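# Load the sawn bar into the lathe chuck and clamp

## Task

Take the sawn bar from the rack on the workbench and put it in the lathe's chuck, lined up with the spindle, with the clean end (not the one with the saw burr) seated on the stop steps at the back of the jaws. Clamp the chuck on it, shut the door, then release the bar and move the robot away. The robot must not tip over or be left leaning.

## Robot and tools

Robot: TidyBot++, a mobile base 0.54 m long, 0.50 m wide and 0.38 m high on four powered casters. It has one seven-joint arm with a two-finger gripper. The shoulder sits 0.12 m ahead of the base centre, 0.68 m up. Cameras: base_camera (fixed on the base) and wrist_camera (looks along the hand).

Frames (metres): the base frame has its origin on the floor below the base centre, x forward, y left, z up. The odometry frame is the base frame as it was at scene start. hand_pose is in the base frame: the midpoint between the finger pads, its z axis pointing out along the fingers, fingers closing along its y axis. base_odometry counts wheel turns only (slip looks like travel); heading is in rad, left positive, -3.142 to 3.142. base_tilt is in degrees, forward and right positive.

execute_actions: argument actions is a list holding one action or none (empty returns state and images only). Optional cameras: list of base_camera, wrist_camera or all; [] gives no images. An action may combine these keys:
- base: relative moves from where the base is now, along its current axes. translate_m: forward positive, -2 to 2 m. strafe_m: left positive, -2 to 2 m. rotate_rad: counter-clockwise from above positive, -6.3 to 6.3. Translate and strafe together form one straight move.
- speeds: caps for this action only. translate_m/strafe_m 0.05 to 0.5 m/s (give it under one key when both are used), rotate_rad 0.1 to 1.57 rad/s.
- joints: absolute angles by name. joint_1_rad (any angle; positive turns the arm clockwise from above, the reverse of heading), joint_2_rad shoulder -2.249 to 2.249 (0 upright, positive leans forward), joint_3_rad (any angle), joint_4_rad elbow -2.579 to 2.579 (negative bends forward when joint_3 is 3.14), joint_5_rad (any angle), joint_6_rad wrist -2.099 to 2.099, joint_7_rad (any angle; at 1.57 with the hand down the fingers open left/right), gripper_pos 0 (open, gap about 85 mm) to 1 (closed, squeezing 100-150 N). Free-turning joints take the short way; for big turns send steps below half a turn.
- target: an absolute hand pose [x, y, z, qw, qx, qy, qz], base frame, metres plus unit quaternion. With target, joints may hold only gripper_pos.
- lathe: door "open"/"shut", chuck "clamp"/"open", air_blast true (clears chips off the jaws for 2 s, only with no part in or near the chuck), or stop true alone. The door starts shut, the chuck open.
All motions of an action start together. Unknown keys make a call invalid; out-of-range values get it refused, and a refusal or a robot stop cancels the rest of your reply's calls in that scene.

wait: seconds 0 to 10, optional cameras; returns the same state. zoom_image: camera plus region [x0, y0, x1, y1] in pixels (origin top-left, at most 504 by 504) of that camera's latest image. finished_scene: scene = current scene number; irreversible, so call it only when the bar is clamped and seated, the door shut, and the robot clear.

Result lines: base_status, joint_status, hand_status tell how each motion ended: done, off_target (at rest away from target, maybe still pushing), contact_stop or time_out (target dropped, holding), not_followed (self-collision check withheld joints; "pose unreachable" for a target), torque_fault, limit_stop_at_motor_heat. hand_status done means within 10 mm and 2 degrees; usually you land within about 3 cm. Correct by adding (wanted - hand_pose) to the last target's x, y, z. hand_target is the pose the joint targets would give; to hold still while loaded resend hand_target, not hand_pose. motor_effort is percent of max torque, peak in brackets. on_its_own lists uncommanded motion. Gripper off_target at some reading means something is between the fingers. lathe reports door_state (open, shut, between), chuck_state (open, clamped = holding a bar of the right diameter, closed_empty, between) and seat_state (home = the bar end covers all three stop-step holes; open otherwise). "pictures" names the images in order. Motor temperatures are listed per joint; MOTOR HOT appears at 60 °C, and at 75 °C the arm sags during a forced cool-down.

Lathe layout: it stands against a wall; facing the door, the chuck is at left and faces right. The door slides along the front, its handle sticking out, and will not stop for the arm. Open it before reaching in.

Cautions: the bar's burred end must face out, the clean end goes in first. The arm starts folded, hand down, reaching about 0.08 m past the base front. A downward-pointing hand can rise to about 0.94 m only near the base. The arm ignores obstacles and keeps pushing; a horizontal push or snag on a raised arm while driving or turning can tip the robot, and a hard hit can trip a torque fault (arm frozen 10 s). Loads make the arm sag; never command a joint to its read angle while holding. Forward, low, close targets often miss or hit the base. Blocked base moves can still report done. Avoid dropping the bar, releasing it while moving, slamming, gripping hard while it still rests on something, or swinging it fast. The scene keeps running between calls, and something may briefly tug the held bar.

Each tool is called after "Call:" in YAML: its name, and indented under it one key for each argument.

## Session

Call:
execute_actions:
  actions: []

Scene clock: 0.00 s.
Motor temperatures (°C): [32 34 37 34 40 39 45]
base_odometry: x=+0.000 y=+0.000 heading=+0.000
base_tilt: forward=-0.6 right=-0.4
base_status: not commanded
joint_positions: joint_1_rad=+0.044 joint_2_rad=-0.391 joint_3_rad=+3.183 joint_4_rad=-2.517 joint_5_rad=-0.034 joint_6_rad=-0.903 joint_7_rad=+1.582 gripper_pos=+0.000
joint_status: not commanded
motor_effort: joint_1_rad=-2 joint_2_rad=+0 joint_3_rad=+0 joint_4_rad=+16 joint_5_rad=+0 joint_6_rad=+1 joint_7_rad=+0
hand_pose: x=+0.2618 y=-0.0007 z=+0.5963 quat_wxyz=(-0.019, +0.997, -0.046, +0.057) (m; base frame)
hand_target: x=+0.2610 y=-0.0006 z=+0.5958 quat_wxyz=(-0.019, +0.997, -0.046, +0.056) (m; base frame)
hand_status: not commanded
lathe: door_state=shut chuck_state=open seat_state=open
pictures: base_camera, wrist_camera

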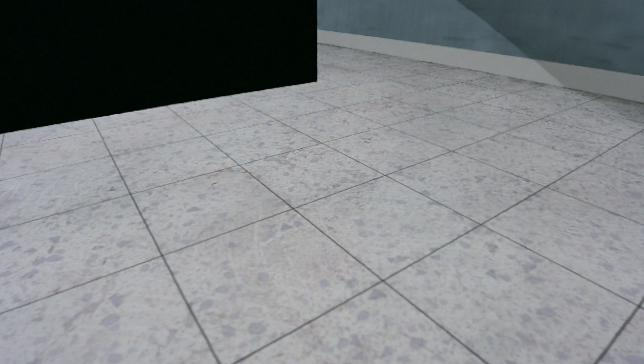

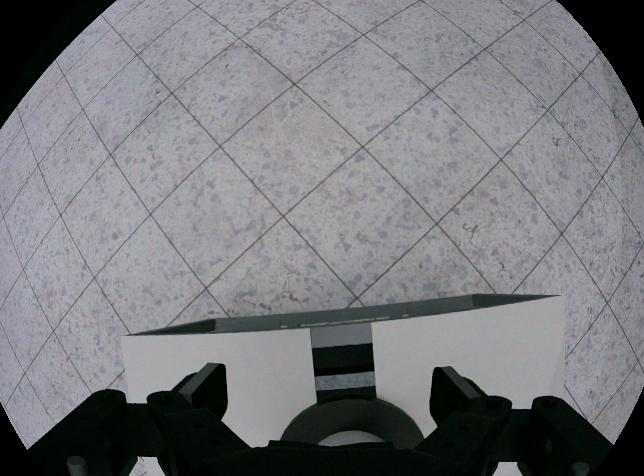

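Call:
execute_actions:
  actions:
    - {"joints":{"joint_6_rad":0.4}}

Call:
execute_actions:
  actions:
    - {"base":{"rotate_rad":1.3}}

Call:
execute_actions:
  actions:
    - {"base":{"rotate_rad":1.3}}
  cameras: ["wrist_camera"]

Call:
execute_actions:
  actions:
    - {"base":{"rotate_rad":1.3}}
  cameras: ["wrist_camera"]

Call:
execute_actions:
  actions:
    - {"base":{"rotate_rad":1.3}}
  cameras: ["wrist_camera"]

Scene clock: 2.53 s.
Motor temperatures (°C): [32 34 37 34 40 39 45]
base_odometry: x=+0.000 y=+0.000 heading=+0.000
base_tilt: forward=-0.6 right=-0.4
base_status: not commanded
joint_positions: joint_1_rad=+0.044 joint_2_rad=-0.391 joint_3_rad=+3.183 joint_4_rad=-2.514 joint_5_rad=-0.034 joint_6_rad=+0.318 joint_7_rad=+1.582 gripper_pos=+0.000
joint_status: all done
motor_effort: joint_1_rad=-1(1) joint_2_rad=-6(7) joint_3_rad=+0(0) joint_4_rad=+21(22) joint_5_rad=+1(2) joint_6_rad=+7(9) joint_7_rad=+0(1)
hand_pose: x=+0.5276 y=-0.0383 z=+0.8335 quat_wxyz=(+0.017, +0.784, -0.049, +0.619) (m; base frame)
hand_target: x=+0.5315 y=-0.0398 z=+0.8561 quat_wxyz=(+0.019, +0.759, -0.049, +0.649) (m; base frame)
hand_status: not commanded
lathe: door_state=shut chuck_state=open seat_state=open
pictures: base_camera, wrist_camera
camera_calibration:
wrist_camera: T_world_to_cam=[[-0.0690926, -0.997501, -0.0147646, 0.0126121], [-0.24991, 0.0316344, -0.967752, 0.997044], [0.965801, -0.0631747, -0.251471, -0.167838], [0, 0, 0, 1]] pos_world=[0.412141, -0.0295634, 0.922872]

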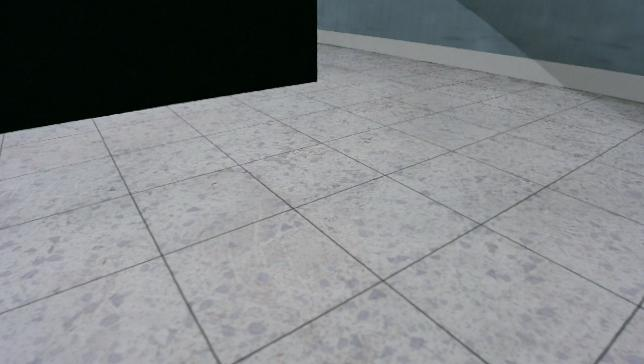

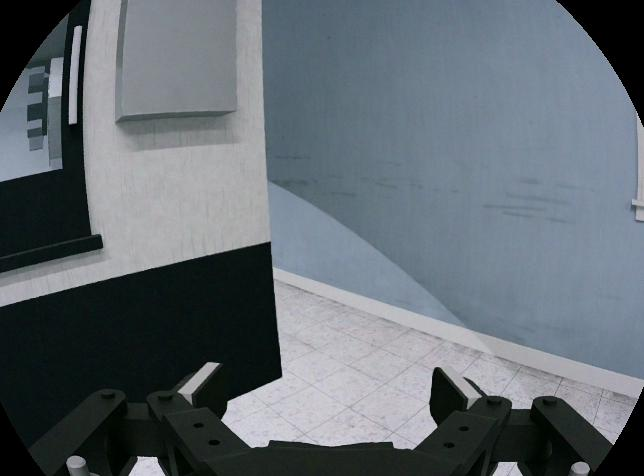

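Scene clock: 4.63 s.
Motor temperatures (°C): [32 34 37 34 40 39 45]
base_odometry: x=+0.000 y=+0.000 heading=+1.299
base_tilt: forward=-0.6 right=-0.4
base_status: done
joint_positions: joint_1_rad=+0.044 joint_2_rad=-0.391 joint_3_rad=+3.182 joint_4_rad=-2.514 joint_5_rad=-0.034 joint_6_rad=+0.319 joint_7_rad=+1.582 gripper_pos=+0.000
joint_status: not commanded
motor_effort: joint_1_rad=+0(2) joint_2_rad=-6(8) joint_3_rad=+0(2) joint_4_rad=+20(21) joint_5_rad=+1(2) joint_6_rad=+8(8) joint_7_rad=+0(1)
hand_pose: x=+0.5277 y=-0.0380 z=+0.8337 quat_wxyz=(+0.017, +0.783, -0.049, +0.619) (m; base frame)
hand_target: x=+0.5315 y=-0.0398 z=+0.8561 quat_wxyz=(+0.019, +0.759, -0.049, +0.649) (m; base frame)
hand_status: not commanded
lathe: door_state=shut chuck_state=open seat_state=open
pictures: base_camera, wrist_camera
camera_calibration:
wrist_camera: T_world_to_cam=[[-0.0685188, -0.997545, -0.0144949, 0.012357], [-0.249235, 0.0311841, -0.967941, 0.997053], [0.966016, -0.0627095, -0.25076, -0.168521], [0, 0, 0, 1]] pos_world=[0.412141, -0.0293334, 0.923009]

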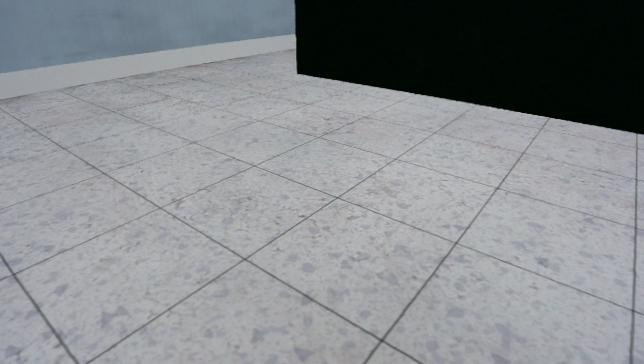

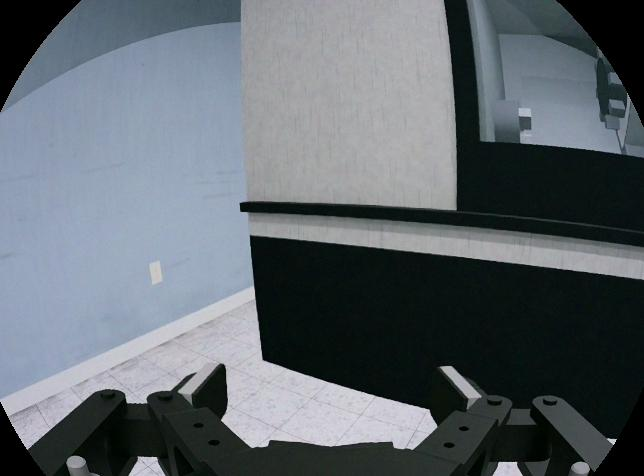

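Scene clock: 6.73 s.
Motor temperatures (°C): [32 34 37 34 40 39 45]
base_odometry: x=+0.000 y=+0.000 heading=+2.599
base_tilt: forward=-0.6 right=-0.4
base_status: done
joint_positions: joint_1_rad=+0.044 joint_2_rad=-0.391 joint_3_rad=+3.182 joint_4_rad=-2.514 joint_5_rad=-0.034 joint_6_rad=+0.319 joint_7_rad=+1.582 gripper_pos=+0.000
joint_status: not commanded
motor_effort: joint_1_rad=-1(2) joint_2_rad=-6(7) joint_3_rad=+0(2) joint_4_rad=+20(22) joint_5_rad=+1(2) joint_6_rad=+8(9) joint_7_rad=+0(1)
hand_pose: x=+0.5277 y=-0.0378 z=+0.8338 quat_wxyz=(+0.017, +0.783, -0.049, +0.620) (m; base frame)
hand_target: x=+0.5315 y=-0.0398 z=+0.8561 quat_wxyz=(+0.019, +0.759, -0.049, +0.649) (m; base frame)
hand_status: not commanded
lathe: door_state=shut chuck_state=open seat_state=open
pictures: wrist_camera
camera_calibration:
wrist_camera: T_world_to_cam=[[-0.068174, -0.99757, -0.0143415, 0.0122103], [-0.249018, 0.0309344, -0.968005, 0.997057], [0.966097, -0.0624214, -0.250522, -0.168748], [0, 0, 0, 1]] pos_world=[0.412144, -0.0291962, 0.923056]

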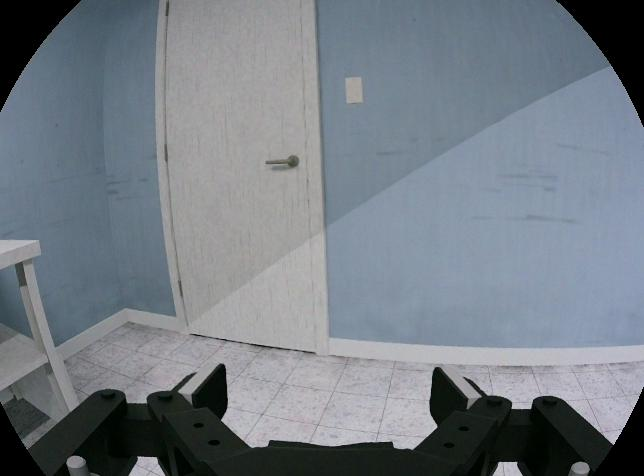

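Scene clock: 8.83 s.
Motor temperatures (°C): [32 34 37 34 40 39 45]
base_odometry: x=+0.000 y=+0.000 heading=-2.385
base_tilt: forward=-0.6 right=-0.4
base_status: done
joint_positions: joint_1_rad=+0.044 joint_2_rad=-0.391 joint_3_rad=+3.182 joint_4_rad=-2.514 joint_5_rad=-0.034 joint_6_rad=+0.319 joint_7_rad=+1.582 gripper_pos=+0.000
joint_status: not commanded
motor_effort: joint_1_rad=-1(2) joint_2_rad=-6(7) joint_3_rad=+0(2) joint_4_rad=+21(22) joint_5_rad=+1(2) joint_6_rad=+8(9) joint_7_rad=+0(1)
hand_pose: x=+0.5277 y=-0.0377 z=+0.8339 quat_wxyz=(+0.017, +0.783, -0.048, +0.620) (m; base frame)
hand_target: x=+0.5315 y=-0.0398 z=+0.8561 quat_wxyz=(+0.019, +0.759, -0.049, +0.649) (m; base frame)
hand_status: not commanded
lathe: door_state=shut chuck_state=open seat_state=open
pictures: wrist_camera
camera_calibration:
wrist_camera: T_world_to_cam=[[-0.0679338, -0.997588, -0.0142368, 0.0121098], [-0.248912, 0.0307655, -0.968037, 0.997059], [0.966141, -0.0622188, -0.250402, -0.168862], [0, 0, 0, 1]] pos_world=[0.412147, -0.0291009, 0.923079]

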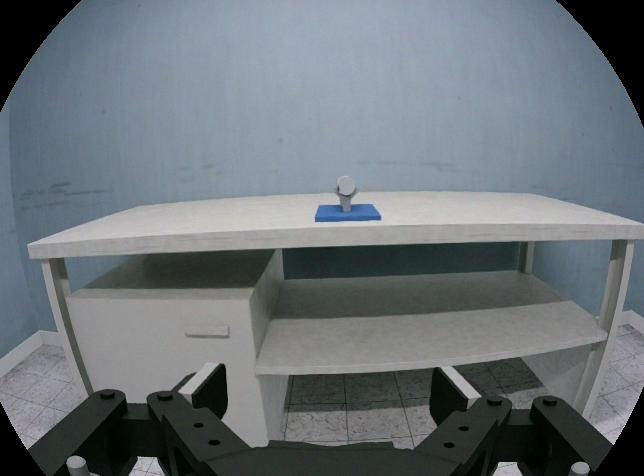

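Scene clock: 10.93 s.
Motor temperatures (°C): [32 34 37 34 40 39 45]
base_odometry: x=+0.000 y=+0.000 heading=-1.086
base_tilt: forward=-0.6 right=-0.4
base_status: done
joint_positions: joint_1_rad=+0.044 joint_2_rad=-0.391 joint_3_rad=+3.182 joint_4_rad=-2.514 joint_5_rad=-0.034 joint_6_rad=+0.319 joint_7_rad=+1.582 gripper_pos=+0.000
joint_status: not commanded
motor_effort: joint_1_rad=-1(2) joint_2_rad=-6(7) joint_3_rad=+0(1) joint_4_rad=+21(21) joint_5_rad=+1(2) joint_6_rad=+8(8) joint_7_rad=+0(1)
hand_pose: x=+0.5277 y=-0.0377 z=+0.8339 quat_wxyz=(+0.017, +0.783, -0.048, +0.620) (m; base frame)
hand_target: x=+0.5315 y=-0.0398 z=+0.8561 quat_wxyz=(+0.019, +0.759, -0.049, +0.649) (m; base frame)
hand_status: not commanded
lathe: door_state=shut chuck_state=open seat_state=open
pictures: wrist_camera
camera_calibration:
wrist_camera: T_world_to_cam=[[-0.067775, -0.9976, -0.0141657, 0.0120419], [-0.248803, 0.0306496, -0.968069, 0.99706], [0.96618, -0.0620864, -0.250283, -0.168976], [0, 0, 0, 1]] pos_world=[0.412149, -0.0290376, 0.923102]

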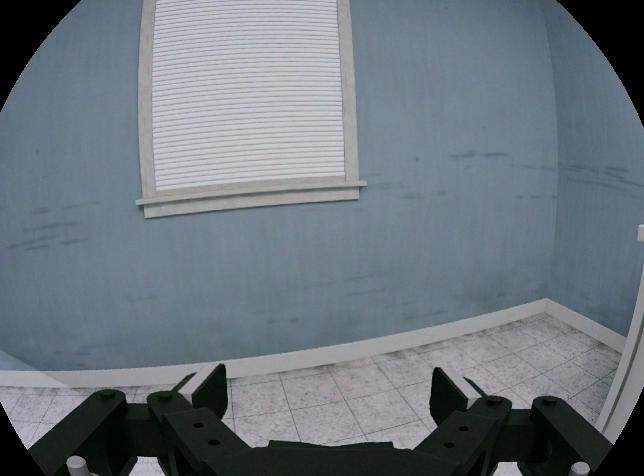

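Call:
execute_actions:
  actions:
    - {"base":{"rotate_rad":-1.3}}
  cameras: ["wrist_camera"]

Call:
zoom_image:
  camera: "wrist_camera"
  region: [280, 150, 420, 240]

Scene clock: 13.43 s.
Motor temperatures (°C): [32 34 37 34 40 39 45]
base_odometry: x=+0.000 y=+0.000 heading=-2.385
base_tilt: forward=-0.6 right=-0.4
base_status: done
joint_positions: joint_1_rad=+0.044 joint_2_rad=-0.391 joint_3_rad=+3.182 joint_4_rad=-2.514 joint_5_rad=-0.034 joint_6_rad=+0.319 joint_7_rad=+1.582 gripper_pos=+0.000
joint_status: not commanded
motor_effort: joint_1_rad=-1(2) joint_2_rad=-7(7) joint_3_rad=+0(2) joint_4_rad=+21(21) joint_5_rad=+1(2) joint_6_rad=+8(8) joint_7_rad=+0(1)
hand_pose: x=+0.5277 y=-0.0378 z=+0.8339 quat_wxyz=(+0.017, +0.783, -0.048, +0.620) (m; base frame)
hand_target: x=+0.5315 y=-0.0398 z=+0.8561 quat_wxyz=(+0.019, +0.759, -0.049, +0.649) (m; base frame)
hand_status: not commanded
lathe: door_state=shut chuck_state=open seat_state=open
pictures: wrist_camera
camera_calibration:
wrist_camera: T_world_to_cam=[[-0.0679906, -0.997584, -0.0142832, 0.0121471], [-0.248615, 0.0308057, -0.968112, 0.997061], [0.966213, -0.0622715, -0.250109, -0.169146], [0, 0, 0, 1]] pos_world=[0.412142, -0.0291304, 0.923135]

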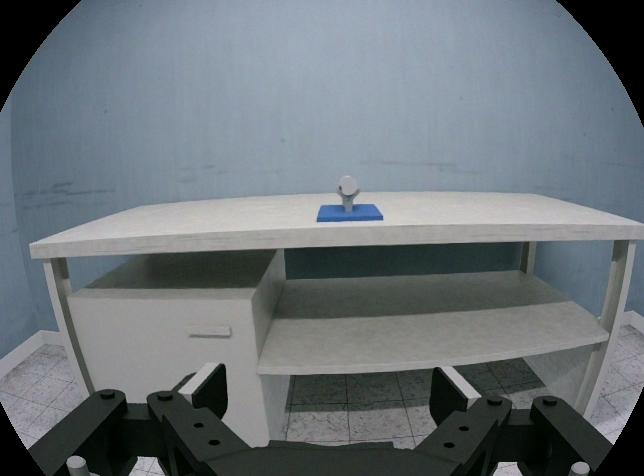

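Scaled by 3.600.

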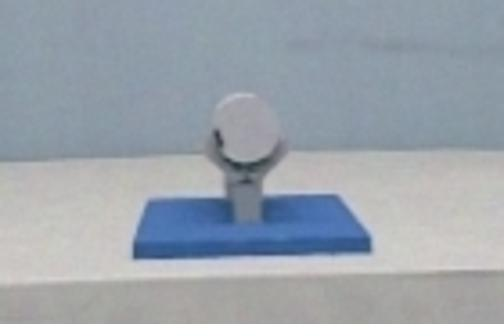

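Call:
execute_actions:
  actions:
    - {"base":{"translate_m":0.35}}

Call:
zoom_image:
  camera: "wrist_camera"
  region: [240, 120, 440, 260]

Scene clock: 15.97 s.
Motor temperatures (°C): [32 34 37 34 40 39 45]
base_odometry: x=-0.255 y=-0.240 heading=-2.385
base_tilt: forward=-0.6 right=-0.4
base_status: done
joint_positions: joint_1_rad=+0.044 joint_2_rad=-0.387 joint_3_rad=+3.182 joint_4_rad=-2.514 joint_5_rad=-0.034 joint_6_rad=+0.321 joint_7_rad=+1.582 gripper_pos=+0.000
joint_status: not commanded
motor_effort: joint_1_rad=-1(2) joint_2_rad=-6(9) joint_3_rad=+0(1) joint_4_rad=+21(23) joint_5_rad=+1(2) joint_6_rad=+8(8) joint_7_rad=+0(1)
hand_pose: x=+0.5285 y=-0.0378 z=+0.8329 quat_wxyz=(+0.017, +0.784, -0.048, +0.619) (m; base frame)
hand_target: x=+0.5315 y=-0.0398 z=+0.8561 quat_wxyz=(+0.019, +0.759, -0.049, +0.649) (m; base frame)
hand_status: not commanded
lathe: door_state=shut chuck_state=open seat_state=open
pictures: base_camera, wrist_camera
camera_calibration:
wrist_camera: T_world_to_cam=[[-0.0681087, -0.997578, -0.0141234, 0.0120442], [-0.250515, 0.030803, -0.967622, 0.996871], [0.965714, -0.0623654, -0.252007, -0.168302], [0, 0, 0, 1]] pos_world=[0.413084, -0.0291878, 0.922351]

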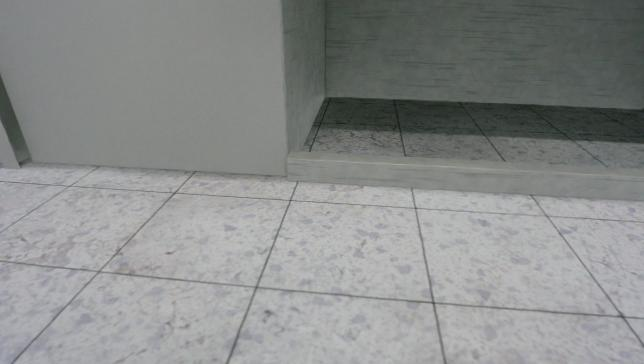

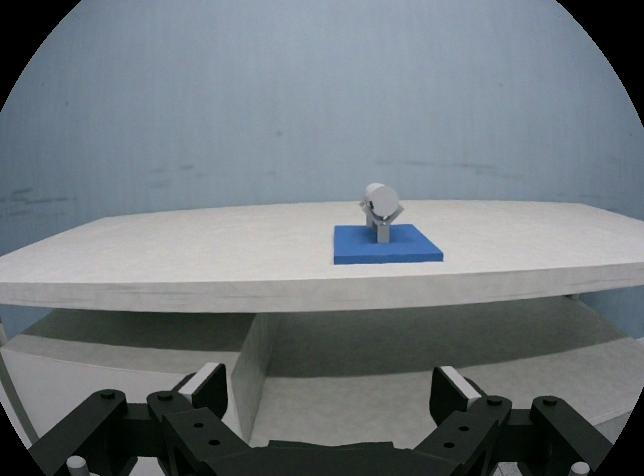

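Scaled by 2.520.

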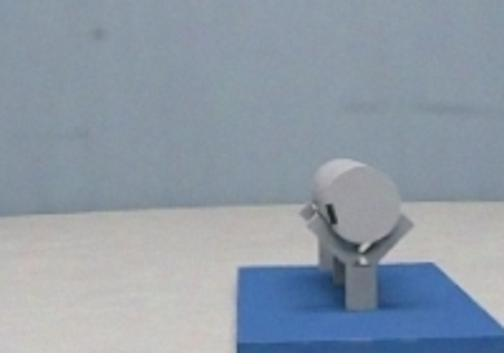

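Call:
execute_actions:
  actions:
    - {"base":{"rotate_rad":-0.145},"joints":{"joint_2_rad":-0.3,"joint_4_rad":-1.9,"joint_6_rad":-0.5,"joint_1_rad":0.0}}
  cameras: ["base_camera"]

Call:
execute_actions:
  actions:
    - {"base":{"translate_m":0.25}}

Scene clock: 21.80 s.
Motor temperatures (°C): [32 34 36 34 40 39 45]
base_odometry: x=-0.255 y=-0.240 heading=-2.531
base_tilt: forward=-0.6 right=-0.4
base_status: done
joint_positions: joint_1_rad=+0.017 joint_2_rad=-0.323 joint_3_rad=+3.183 joint_4_rad=-1.910 joint_5_rad=-0.034 joint_6_rad=-0.422 joint_7_rad=+1.582 gripper_pos=+0.000
joint_status: all done
motor_effort: joint_1_rad=-1(2) joint_2_rad=-11(12) joint_3_rad=+0(1) joint_4_rad=+22(24) joint_5_rad=+1(2) joint_6_rad=+7(9) joint_7_rad=-1(1)
hand_pose: x=+0.5816 y=-0.0235 z=+0.9436 quat_wxyz=(-0.002, +0.843, -0.032, +0.536) (m; base frame)
hand_target: x=+0.5779 y=-0.0145 z=+0.9176 quat_wxyz=(-0.007, +0.867, -0.024, +0.498) (m; base frame)
hand_status: not commanded
lathe: door_state=shut chuck_state=open seat_state=open
pictures: base_camera

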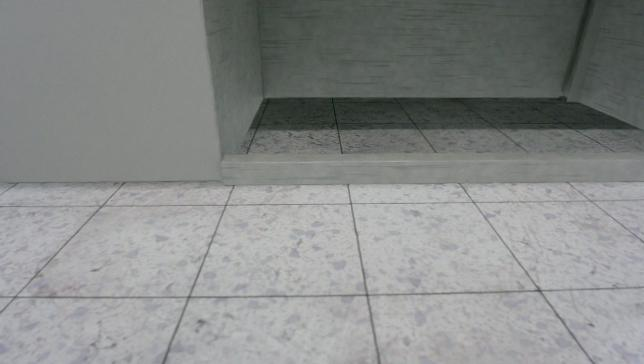

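Scene clock: 23.43 s.
Motor temperatures (°C): [32 34 36 34 40 39 45]
base_odometry: x=-0.460 y=-0.384 heading=-2.531
base_tilt: forward=-0.6 right=-0.4
base_status: done
joint_positions: joint_1_rad=+0.016 joint_2_rad=-0.303 joint_3_rad=+3.183 joint_4_rad=-1.908 joint_5_rad=-0.034 joint_6_rad=-0.427 joint_7_rad=+1.582 gripper_pos=+0.000
joint_status: not commanded
motor_effort: joint_1_rad=-1(2) joint_2_rad=-10(15) joint_3_rad=+0(1) joint_4_rad=+23(24) joint_5_rad=+0(2) joint_6_rad=+7(8) joint_7_rad=+0(1)
hand_pose: x=+0.5865 y=-0.0231 z=+0.9345 quat_wxyz=(-0.002, +0.849, -0.031, +0.527) (m; base frame)
hand_target: x=+0.5779 y=-0.0145 z=+0.9176 quat_wxyz=(-0.007, +0.867, -0.024, +0.498) (m; base frame)
hand_status: not commanded
lathe: door_state=shut chuck_state=open seat_state=open
pictures: base_camera, wrist_camera
camera_calibration:
wrist_camera: T_world_to_cam=[[-0.0186145, -0.999533, -0.0242214, 0.0125121], [-0.461032, 0.0300772, -0.886874, 1.15722], [0.887188, -0.00534192, -0.461377, 0.0452061], [0, 0, 0, 1]] pos_world=[0.493642, -0.0220583, 1.04747]

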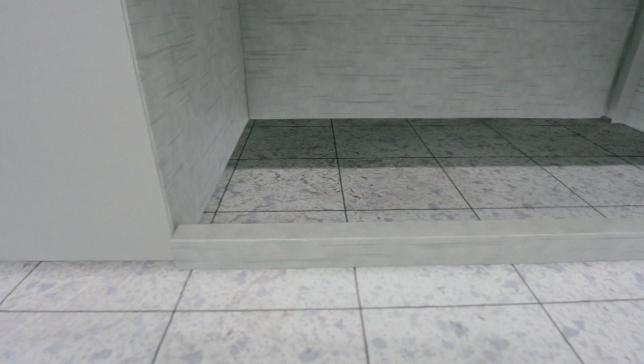

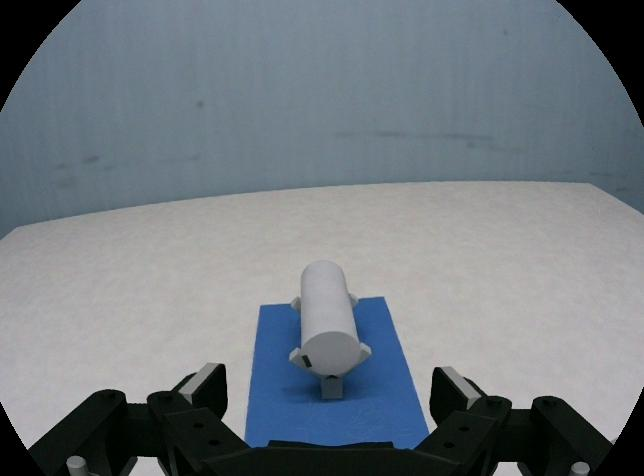

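Call:
zoom_image:
  camera: "wrist_camera"
  region: [240, 240, 420, 410]

Scaled by 2.800.

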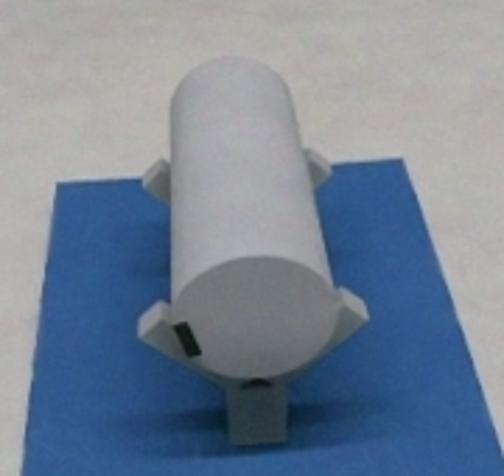

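Call:
execute_actions:
  actions:
    - {"target":[0.42,-0.03,0.95,0,1,0,0]}
  cameras: []

Call:
execute_actions:
  actions:
    - {"base":{"translate_m":0.2},"speeds":{"translate_m":0.2}}

Scene clock: 28.17 s.
Motor temperatures (°C): [32 34 36 34 40 39 45]
base_odometry: x=-0.460 y=-0.384 heading=-2.531
base_tilt: forward=-0.6 right=-0.4
base_status: not commanded
joint_positions: joint_1_rad=+0.022 joint_2_rad=+0.050 joint_3_rad=+3.204 joint_4_rad=-0.976 joint_5_rad=-0.034 joint_6_rad=-2.017 joint_7_rad=+1.618 gripper_pos=+0.000
joint_status: not commanded
motor_effort: joint_1_rad=-1(1) joint_2_rad=-18(19) joint_3_rad=+0(1) joint_4_rad=+16(24) joint_5_rad=+1(1) joint_6_rad=+0(7) joint_7_rad=+0(1)
hand_pose: x=+0.4400 y=-0.0151 z=+0.9553 quat_wxyz=(-0.010, +0.999, -0.010, +0.050) (m; base frame)
hand_target: x=+0.4221 y=-0.0302 z=+0.9500 quat_wxyz=(+0.000, +1.000, +0.000, +0.003) (m; base frame)
hand_status: off_target (0.025 m and 6.0 deg from the pose sent, 0.167 m and 63.7 deg at the start; a joint's target at an end of its range on 61 of 61 steps)
lathe: door_state=shut chuck_state=open seat_state=open
pictures: none
No camera images: "cameras" was empty.

Scene clock: 29.87 s.
Motor temperatures (°C): [32 34 36 34 40 39 45]
base_odometry: x=-0.624 y=-0.499 heading=-2.532
base_tilt: forward=-0.6 right=-0.4
base_status: done
joint_positions: joint_1_rad=+0.023 joint_2_rad=+0.068 joint_3_rad=+3.204 joint_4_rad=-0.975 joint_5_rad=-0.034 joint_6_rad=-2.024 joint_7_rad=+1.618 gripper_pos=+0.000
joint_status: not commanded
motor_effort: joint_1_rad=-1(2) joint_2_rad=-19(23) joint_3_rad=+0(1) joint_4_rad=+16(17) joint_5_rad=+0(1) joint_6_rad=+0(1) joint_7_rad=-1(1)
hand_pose: x=+0.4429 y=-0.0155 z=+0.9494 quat_wxyz=(-0.011, +0.999, -0.011, +0.038) (m; base frame)
hand_target: x=+0.4221 y=-0.0302 z=+0.9500 quat_wxyz=(+0.000, +1.000, +0.000, +0.003) (m; base frame)
hand_status: not commanded
lathe: door_state=shut chuck_state=open seat_state=open
pictures: base_camera, wrist_camera
camera_calibration:
wrist_camera: T_world_to_cam=[[0.00635241, -0.999024, -0.0437041, 0.0252329], [-0.998394, -0.00387615, -0.0565126, 0.55316], [0.0562881, 0.043993, -0.997445, 1.05728], [0, 0, 0, 1]] pos_world=[0.492599, -0.0191607, 1.08695]

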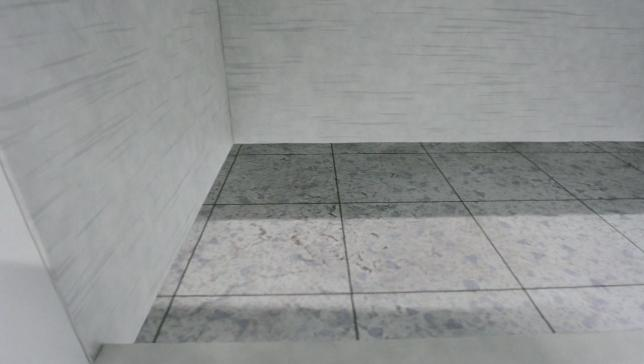

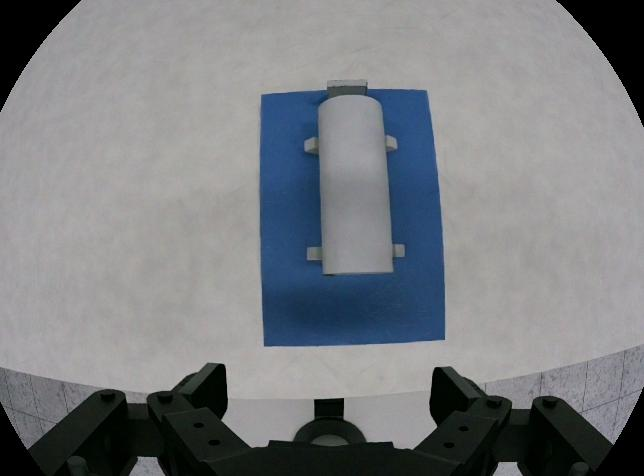

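Call:
zoom_image:
  camera: "wrist_camera"
  region: [290, 60, 420, 170]

Call:
zoom_image:
  camera: "wrist_camera"
  region: [290, 210, 420, 320]

Scaled by 3.877.

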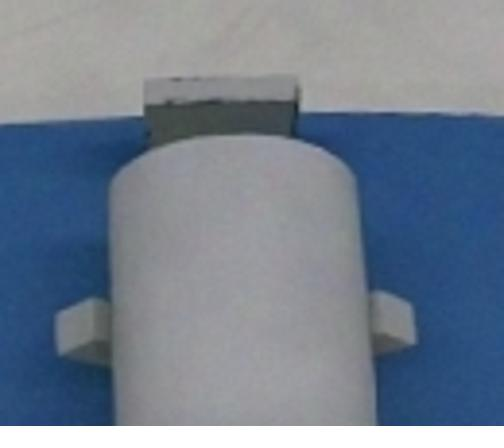

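Scaled by 3.877.

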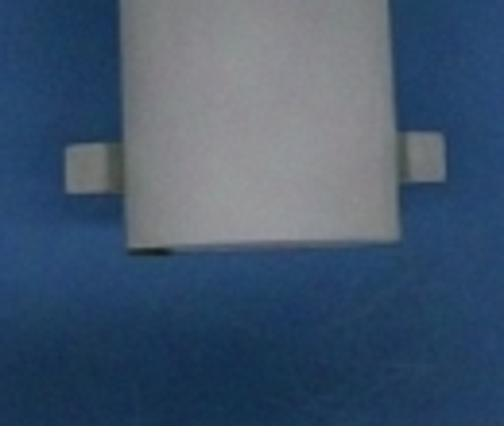

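Call:
execute_actions:
  actions:
    - {"target":[0.52,-0.035,0.94,0,1,0,0]}

Scene clock: 32.70 s.
Motor temperatures (°C): [32 34 36 34 40 39 45]
base_odometry: x=-0.624 y=-0.499 heading=-2.532
base_tilt: forward=-0.6 right=-0.4
base_status: not commanded
joint_positions: joint_1_rad=+0.047 joint_2_rad=+0.326 joint_3_rad=+3.204 joint_4_rad=-0.667 joint_5_rad=-0.034 joint_6_rad=-2.024 joint_7_rad=+1.618 gripper_pos=+0.000
joint_status: not commanded
motor_effort: joint_1_rad=-1(1) joint_2_rad=-29(31) joint_3_rad=+0(1) joint_4_rad=+16(17) joint_5_rad=+1(1) joint_6_rad=+1(1) joint_7_rad=+0(1)
hand_pose: x=+0.5555 y=-0.0299 z=+0.9431 quat_wxyz=(+0.000, +0.998, -0.020, +0.063) (m; base frame)
hand_target: x=+0.5369 y=-0.0368 z=+0.9405 quat_wxyz=(+0.003, +1.000, +0.000, +0.027) (m; base frame)
hand_status: off_target (0.036 m and 7.5 deg from the pose sent, 0.080 m and 4.7 deg at the start; a joint's target at an end of its range on 34 of 34 steps)
lathe: door_state=shut chuck_state=open seat_state=open
pictures: base_camera, wrist_camera
camera_calibration:
wrist_camera: T_world_to_cam=[[-0.0115683, -0.99966, -0.0233774, 0.00058496], [-0.994317, 0.0139746, -0.105543, 0.709683], [0.105834, 0.0220235, -0.99414, 1.01397], [0, 0, 0, 1]] pos_world=[0.598344, -0.0316639, 1.08294]

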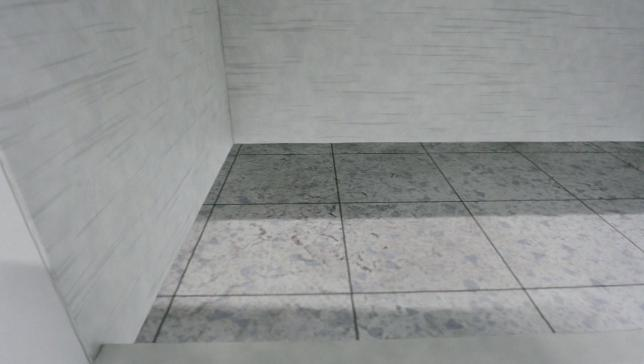

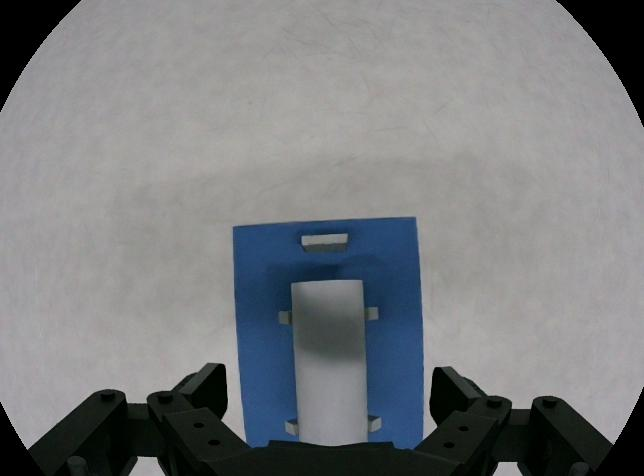

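Call:
execute_actions:
  actions:
    - {"target":[0.525,-0.033,0.905,0,1,0,0]}

Scene clock: 34.10 s.
Motor temperatures (°C): [32 34 36 34 40 39 45]
base_odometry: x=-0.624 y=-0.499 heading=-2.532
base_tilt: forward=-0.5 right=-0.4
base_status: not commanded
joint_positions: joint_1_rad=+0.047 joint_2_rad=+0.307 joint_3_rad=+3.204 joint_4_rad=-0.823 joint_5_rad=-0.034 joint_6_rad=-2.024 joint_7_rad=+1.618 gripper_pos=+0.000
joint_status: not commanded
motor_effort: joint_1_rad=-1(2) joint_2_rad=-28(30) joint_3_rad=+0(1) joint_4_rad=+16(17) joint_5_rad=+0(1) joint_6_rad=+0(1) joint_7_rad=+0(1)
hand_pose: x=+0.5264 y=-0.0280 z=+0.9055 quat_wxyz=(-0.007, +1.000, -0.022, -0.006) (m; base frame)
hand_target: x=+0.5250 y=-0.0330 z=+0.9050 quat_wxyz=(+0.000, +1.000, +0.000, +0.000) (m; base frame)
hand_status: off_target (0.005 m and 2.7 deg from the pose sent, 0.049 m and 7.5 deg at the start)
lathe: door_state=shut chuck_state=open seat_state=open
pictures: base_camera, wrist_camera
camera_calibration:
wrist_camera: T_world_to_cam=[[-0.0187709, -0.99914, -0.0369651, 0.0173966], [-0.999355, 0.0176175, 0.031287, 0.555534], [-0.0306089, 0.0375286, -0.998827, 1.05609], [0, 0, 0, 1]] pos_world=[0.587828, -0.032039, 1.03811]

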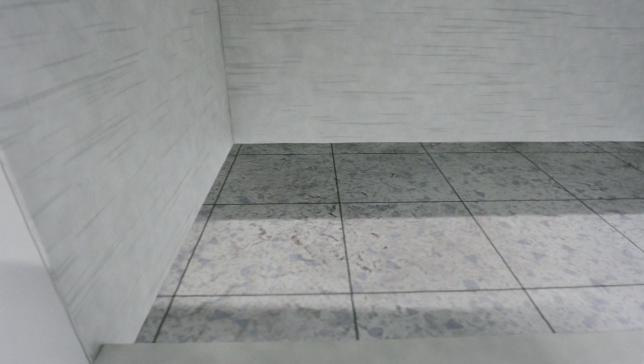

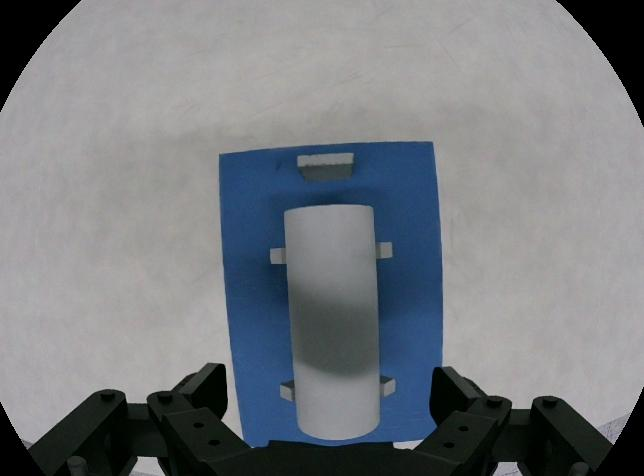

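Call:
execute_actions:
  actions:
    - {"target":[0.552,-0.033,0.898,0,1,0,0]}
  cameras: []

Call:
execute_actions:
  actions:
    - {"target":[0.552,-0.035,0.875,0,1,0,0]}
  cameras: ["wrist_camera"]

Scene clock: 35.93 s.
Motor temperatures (°C): [32 34 36 34 40 39 45]
base_odometry: x=-0.624 y=-0.499 heading=-2.532
base_tilt: forward=-0.5 right=-0.4
base_status: not commanded
joint_positions: joint_1_rad=+0.047 joint_2_rad=+0.345 joint_3_rad=+3.204 joint_4_rad=-0.773 joint_5_rad=-0.034 joint_6_rad=-2.024 joint_7_rad=+1.618 gripper_pos=+0.000
joint_status: not commanded
motor_effort: joint_1_rad=+0(2) joint_2_rad=-29(32) joint_3_rad=+0(1) joint_4_rad=+16(17) joint_5_rad=+1(1) joint_6_rad=+0(1) joint_7_rad=-1(1)
hand_pose: x=+0.5436 y=-0.0290 z=+0.9040 quat_wxyz=(-0.005, +1.000, -0.021, +0.000) (m; base frame)
hand_target: x=+0.5520 y=-0.0330 z=+0.8980 quat_wxyz=(+0.000, +1.000, +0.000, +0.000) (m; base frame)
hand_status: off_target (0.011 m and 2.5 deg from the pose sent, 0.027 m and 2.7 deg at the start)
lathe: door_state=shut chuck_state=open seat_state=open
pictures: none
No camera images: "cameras" was empty.

Scene clock: 36.90 s.
Motor temperatures (°C): [32 34 36 34 40 39 45]
base_odometry: x=-0.624 y=-0.499 heading=-2.532
base_tilt: forward=-0.6 right=-0.4
base_status: not commanded
joint_positions: joint_1_rad=+0.047 joint_2_rad=+0.343 joint_3_rad=+3.204 joint_4_rad=-0.867 joint_5_rad=-0.034 joint_6_rad=-1.991 joint_7_rad=+1.618 gripper_pos=+0.000
joint_status: not commanded
motor_effort: joint_1_rad=+0(1) joint_2_rad=-30(31) joint_3_rad=+0(1) joint_4_rad=+17(17) joint_5_rad=+0(2) joint_6_rad=-1(1) joint_7_rad=-1(1)
hand_pose: x=+0.5359 y=-0.0287 z=+0.8782 quat_wxyz=(-0.008, +0.999, -0.023, -0.029) (m; base frame)
hand_target: x=+0.5520 y=-0.0350 z=+0.8750 quat_wxyz=(+0.000, +1.000, +0.000, +0.000) (m; base frame)
hand_status: off_target (0.018 m and 4.3 deg from the pose sent, 0.031 m and 2.5 deg at the start)
lathe: door_state=shut chuck_state=open seat_state=open
pictures: wrist_camera
camera_calibration:
wrist_camera: T_world_to_cam=[[-0.0217323, -0.998992, -0.0392698, 0.0195397], [-0.996821, 0.0186398, 0.0774681, 0.524032], [-0.076658, 0.0408285, -0.996221, 1.05168], [0, 0, 0, 1]] pos_world=[0.60341, -0.0331864, 1.00788]

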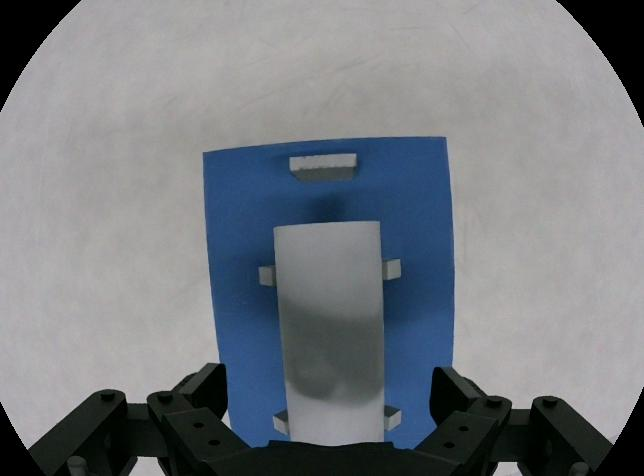

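Call:
execute_actions:
  actions:
    - {"joints":{"joint_1_rad":0.047,"joint_2_rad":0.33,"joint_3_rad":3.2,"joint_4_rad":-0.88,"joint_5_rad":-0.034,"joint_6_rad":-1.93,"joint_7_rad":1.6}}
  cameras: ["wrist_camera"]

Scene clock: 38.20 s.
Motor temperatures (°C): [32 34 36 34 40 39 45]
base_odometry: x=-0.624 y=-0.499 heading=-2.532
base_tilt: forward=-0.5 right=-0.4
base_status: not commanded
joint_positions: joint_1_rad=+0.047 joint_2_rad=+0.341 joint_3_rad=+3.204 joint_4_rad=-0.867 joint_5_rad=-0.034 joint_6_rad=-1.991 joint_7_rad=+1.590 gripper_pos=+0.000
joint_status: all done
motor_effort: joint_1_rad=-1(1) joint_2_rad=-30(30) joint_3_rad=+0(1) joint_4_rad=+16(17) joint_5_rad=+1(2) joint_6_rad=-1(2) joint_7_rad=+0(1)
hand_pose: x=+0.5356 y=-0.0286 z=+0.8789 quat_wxyz=(-0.007, +0.999, -0.036, -0.028) (m; base frame)
hand_target: x=+0.5497 y=-0.0291 z=+0.8795 quat_wxyz=(-0.006, +1.000, -0.031, +0.001) (m; base frame)
hand_status: not commanded
lathe: door_state=shut chuck_state=open seat_state=open
pictures: wrist_camera
camera_calibration:
wrist_camera: T_world_to_cam=[[-0.0492704, -0.998075, -0.0376528, 0.0329433], [-0.996014, 0.0462926, 0.0762377, 0.525099], [-0.0743479, 0.041259, -0.996378, 1.05125], [0, 0, 0, 1]] pos_world=[0.602787, -0.0348019, 1.00865]

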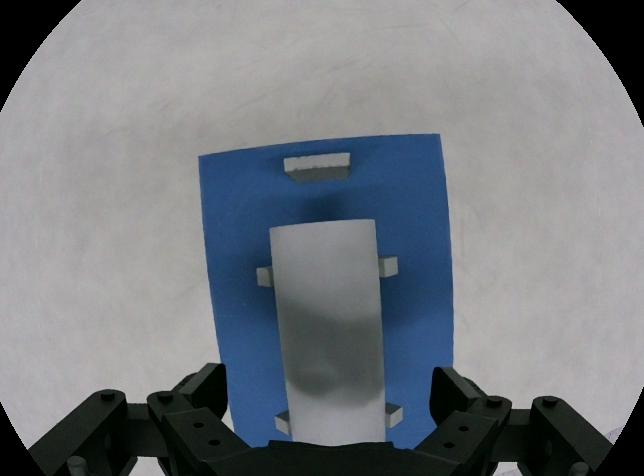

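Call:
execute_actions:
  actions:
    - {"joints":{"joint_2_rad":0.35,"joint_4_rad":-0.86,"joint_6_rad":-1.83,"joint_7_rad":1.66}}
  cameras: []

Scene clock: 39.00 s.
Motor temperatures (°C): [32 34 36 34 40 39 45]
base_odometry: x=-0.624 y=-0.499 heading=-2.532
base_tilt: forward=-0.5 right=-0.4
base_status: not commanded
joint_positions: joint_1_rad=+0.047 joint_2_rad=+0.342 joint_3_rad=+3.204 joint_4_rad=-0.860 joint_5_rad=-0.034 joint_6_rad=-1.890 joint_7_rad=+1.626 gripper_pos=+0.000
joint_status: all done
motor_effort: joint_1_rad=-1(1) joint_2_rad=-29(32) joint_3_rad=-1(1) joint_4_rad=+17(18) joint_5_rad=+0(1) joint_6_rad=-1(2) joint_7_rad=+0(1)
hand_pose: x=+0.5684 y=-0.0316 z=+0.8805 quat_wxyz=(-0.004, +0.999, -0.019, +0.025) (m; base frame)
hand_target: x=+0.5886 y=-0.0324 z=+0.8783 quat_wxyz=(-0.001, +0.999, -0.001, +0.051) (m; base frame)
hand_status: not commanded
lathe: door_state=shut chuck_state=open seat_state=open
pictures: none
No camera images: "cameras" was empty.

Call:
execute_actions:
  actions:
    - {"joints":{"joint_4_rad":-0.915,"joint_7_rad":1.64}}
  cameras: ["wrist_camera"]

Scene clock: 43.53 s.
Motor temperatures (°C): [32 34 36 34 40 39 45]
base_odometry: x=-0.624 y=-0.499 heading=-2.532
base_tilt: forward=-0.5 right=-0.4
base_status: not commanded
joint_positions: joint_1_rad=+0.047 joint_2_rad=+0.342 joint_3_rad=+3.204 joint_4_rad=-0.898 joint_5_rad=-0.034 joint_6_rad=-1.890 joint_7_rad=+1.626 gripper_pos=+0.000
joint_status: all done
motor_effort: joint_1_rad=-1(2) joint_2_rad=-30(32) joint_3_rad=+0(1) joint_4_rad=+17(18) joint_5_rad=+0(1) joint_6_rad=+0(1) joint_7_rad=+0(1)
hand_pose: x=+0.5607 y=-0.0311 z=+0.8689 quat_wxyz=(-0.005, +1.000, -0.020, +0.006) (m; base frame)
hand_target: x=+0.5772 y=-0.0316 z=+0.8607 quat_wxyz=(-0.004, +1.000, -0.011, +0.024) (m; base frame)
hand_status: not commanded
lathe: door_state=shut chuck_state=open seat_state=open
pictures: wrist_camera
camera_calibration:
wrist_camera: T_world_to_cam=[[-0.0133662, -0.999316, -0.034472, 0.00842493], [-0.99989, 0.0131341, 0.00695276, 0.612314], [-0.00649525, 0.0345611, -0.999381, 1.00759], [0, 0, 0, 1]] pos_world=[0.618903, -0.0344465, 1.003]

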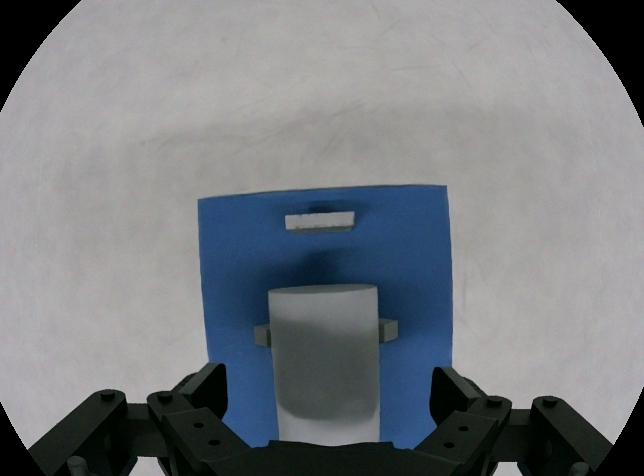

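Call:
execute_actions:
  actions:
    - {"joints":{"gripper_pos":0.42}}
  cameras: ["wrist_camera"]

Call:
execute_actions:
  actions:
    - {"joints":{"gripper_pos":1}}
  cameras: ["wrist_camera"]

Scene clock: 44.73 s.
Motor temperatures (°C): [32 34 36 34 40 39 45]
base_odometry: x=-0.624 y=-0.499 heading=-2.532
base_tilt: forward=-0.5 right=-0.4
base_status: not commanded
joint_positions: joint_1_rad=+0.047 joint_2_rad=+0.342 joint_3_rad=+3.204 joint_4_rad=-0.898 joint_5_rad=-0.034 joint_6_rad=-1.890 joint_7_rad=+1.626 gripper_pos=+0.420
joint_status: all done
motor_effort: joint_1_rad=+0(1) joint_2_rad=-30(31) joint_3_rad=+0(1) joint_4_rad=+17(18) joint_5_rad=+1(1) joint_6_rad=+0(1) joint_7_rad=+0(1)
hand_pose: x=+0.5607 y=-0.0311 z=+0.8689 quat_wxyz=(-0.005, +1.000, -0.020, +0.006) (m; base frame)
hand_target: x=+0.5772 y=-0.0316 z=+0.8607 quat_wxyz=(-0.004, +1.000, -0.011, +0.024) (m; base frame)
hand_status: not commanded
lathe: door_state=shut chuck_state=open seat_state=open
pictures: wrist_camera
camera_calibration:
wrist_camera: T_world_to_cam=[[-0.0133662, -0.999316, -0.034472, 0.00842493], [-0.99989, 0.0131341, 0.00695276, 0.612314], [-0.00649525, 0.0345611, -0.999381, 1.00759], [0, 0, 0, 1]] pos_world=[0.618903, -0.0344465, 1.003]

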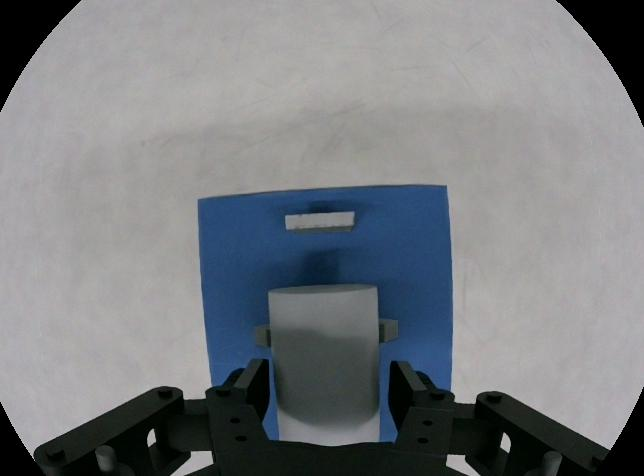

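Scene clock: 45.60 s.
Motor temperatures (°C): [32 34 36 34 40 39 45]
base_odometry: x=-0.624 y=-0.499 heading=-2.532
base_tilt: forward=-0.5 right=-0.4
base_status: not commanded
joint_positions: joint_1_rad=+0.046 joint_2_rad=+0.339 joint_3_rad=+3.203 joint_4_rad=-0.898 joint_5_rad=-0.035 joint_6_rad=-1.889 joint_7_rad=+1.626 gripper_pos=+0.551
joint_status: gripper_pos off_target (ended at +0.551, target +1.000)
motor_effort: joint_1_rad=-1(3) joint_2_rad=-29(33) joint_3_rad=+0(2) joint_4_rad=+15(20) joint_5_rad=+1(5) joint_6_rad=-1(3) joint_7_rad=-1(3)
hand_pose: x=+0.5605 y=-0.0303 z=+0.8703 quat_wxyz=(-0.006, +1.000, -0.019, +0.009) (m; base frame)
hand_target: x=+0.5772 y=-0.0316 z=+0.8607 quat_wxyz=(-0.004, +1.000, -0.011, +0.024) (m; base frame)
hand_status: not commanded
lathe: door_state=shut chuck_state=open seat_state=open
pictures: wrist_camera
camera_calibration:
wrist_camera: T_world_to_cam=[[-0.0116547, -0.999299, -0.0355869, 0.00924142], [-0.99993, 0.0115761, 0.00241399, 0.616022], [-0.00200034, 0.0356126, -0.999364, 1.00649], [0, 0, 0, 1]] pos_world=[0.6181, -0.03374, 1.00469]

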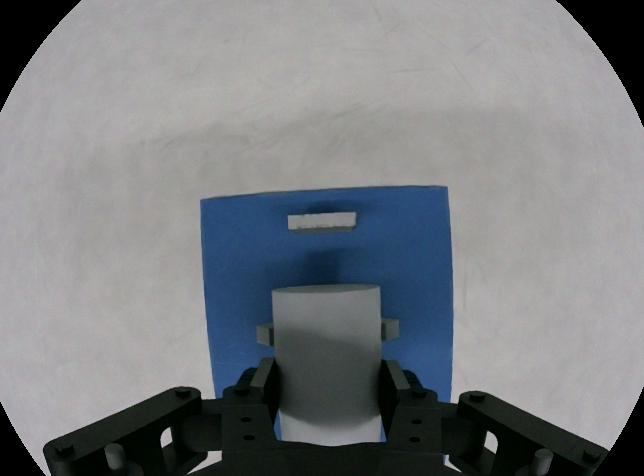

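Call:
execute_actions:
  actions:
    - {"joints":{"joint_4_rad":-0.7,"joint_2_rad":0.27}}
  cameras: ["wrist_camera"]

Scene clock: 47.17 s.
Motor temperatures (°C): [32 34 36 34 40 39 45]
base_odometry: x=-0.624 y=-0.499 heading=-2.532
base_tilt: forward=-0.5 right=-0.4
base_status: not commanded
joint_positions: joint_1_rad=+0.046 joint_2_rad=+0.286 joint_3_rad=+3.203 joint_4_rad=-0.721 joint_5_rad=-0.035 joint_6_rad=-1.889 joint_7_rad=+1.626 gripper_pos=+0.551
joint_status: all done
motor_effort: joint_1_rad=+0(2) joint_2_rad=-31(38) joint_3_rad=+0(1) joint_4_rad=+20(22) joint_5_rad=+1(2) joint_6_rad=+2(3) joint_7_rad=+0(1)
hand_pose: x=+0.5788 y=-0.0319 z=+0.9513 quat_wxyz=(+0.002, +0.992, -0.016, +0.123) (m; base frame)
hand_target: x=+0.5944 y=-0.0331 z=+0.9717 quat_wxyz=(+0.007, +0.985, -0.008, +0.170) (m; base frame)
hand_status: not commanded
lathe: door_state=shut chuck_state=open seat_state=open
pictures: wrist_camera
camera_calibration:
wrist_camera: T_world_to_cam=[[-0.00237416, -0.999866, -0.0162005, -0.0130412], [-0.9745, 0.00594837, -0.224311, 0.834982], [0.224377, 0.0152549, -0.974383, 0.932036], [0, 0, 0, 1]] pos_world=[0.604532, -0.0322244, 1.09524]

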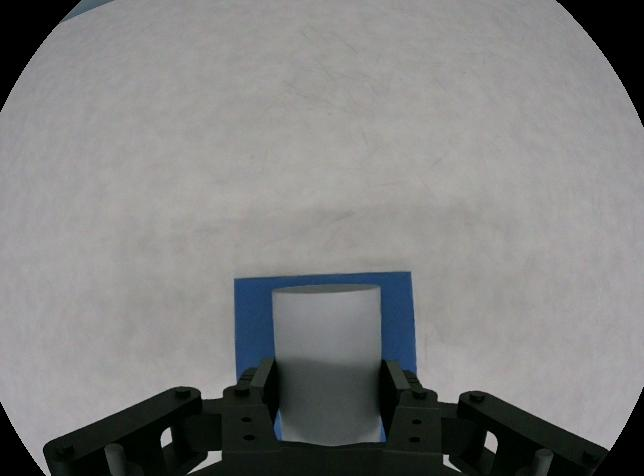

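Call:
zoom_image:
  camera: "wrist_camera"
  region: [250, 260, 400, 360]

Call:
execute_actions:
  actions:
    - {"base":{"translate_m":-0.45}}
  cameras: ["base_camera"]

Scaled by 3.360.

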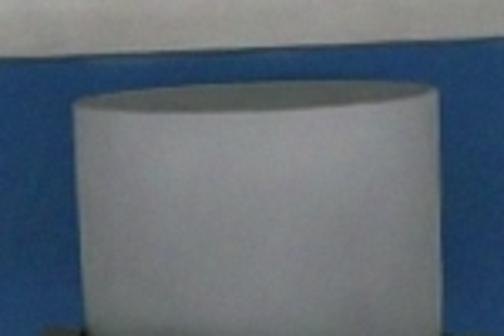

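Scene clock: 49.60 s.
Motor temperatures (°C): [32 34 36 34 40 39 45]
base_odometry: x=-0.255 y=-0.241 heading=-2.532
base_tilt: forward=-0.6 right=-0.4
base_status: done
joint_positions: joint_1_rad=+0.046 joint_2_rad=+0.276 joint_3_rad=+3.203 joint_4_rad=-0.720 joint_5_rad=-0.035 joint_6_rad=-1.889 joint_7_rad=+1.626 gripper_pos=+0.551
joint_status: not commanded
motor_effort: joint_1_rad=-1(2) joint_2_rad=-31(36) joint_3_rad=+0(1) joint_4_rad=+19(20) joint_5_rad=+1(1) joint_6_rad=+2(4) joint_7_rad=+0(1)
hand_pose: x=+0.5760 y=-0.0317 z=+0.9566 quat_wxyz=(+0.003, +0.992, -0.016, +0.128) (m; base frame)
hand_target: x=+0.5944 y=-0.0331 z=+0.9717 quat_wxyz=(+0.007, +0.985, -0.008, +0.170) (m; base frame)
hand_status: not commanded
lathe: door_state=shut chuck_state=open seat_state=open
pictures: base_camera

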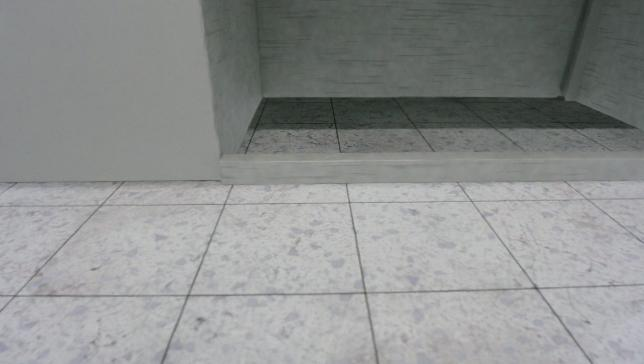

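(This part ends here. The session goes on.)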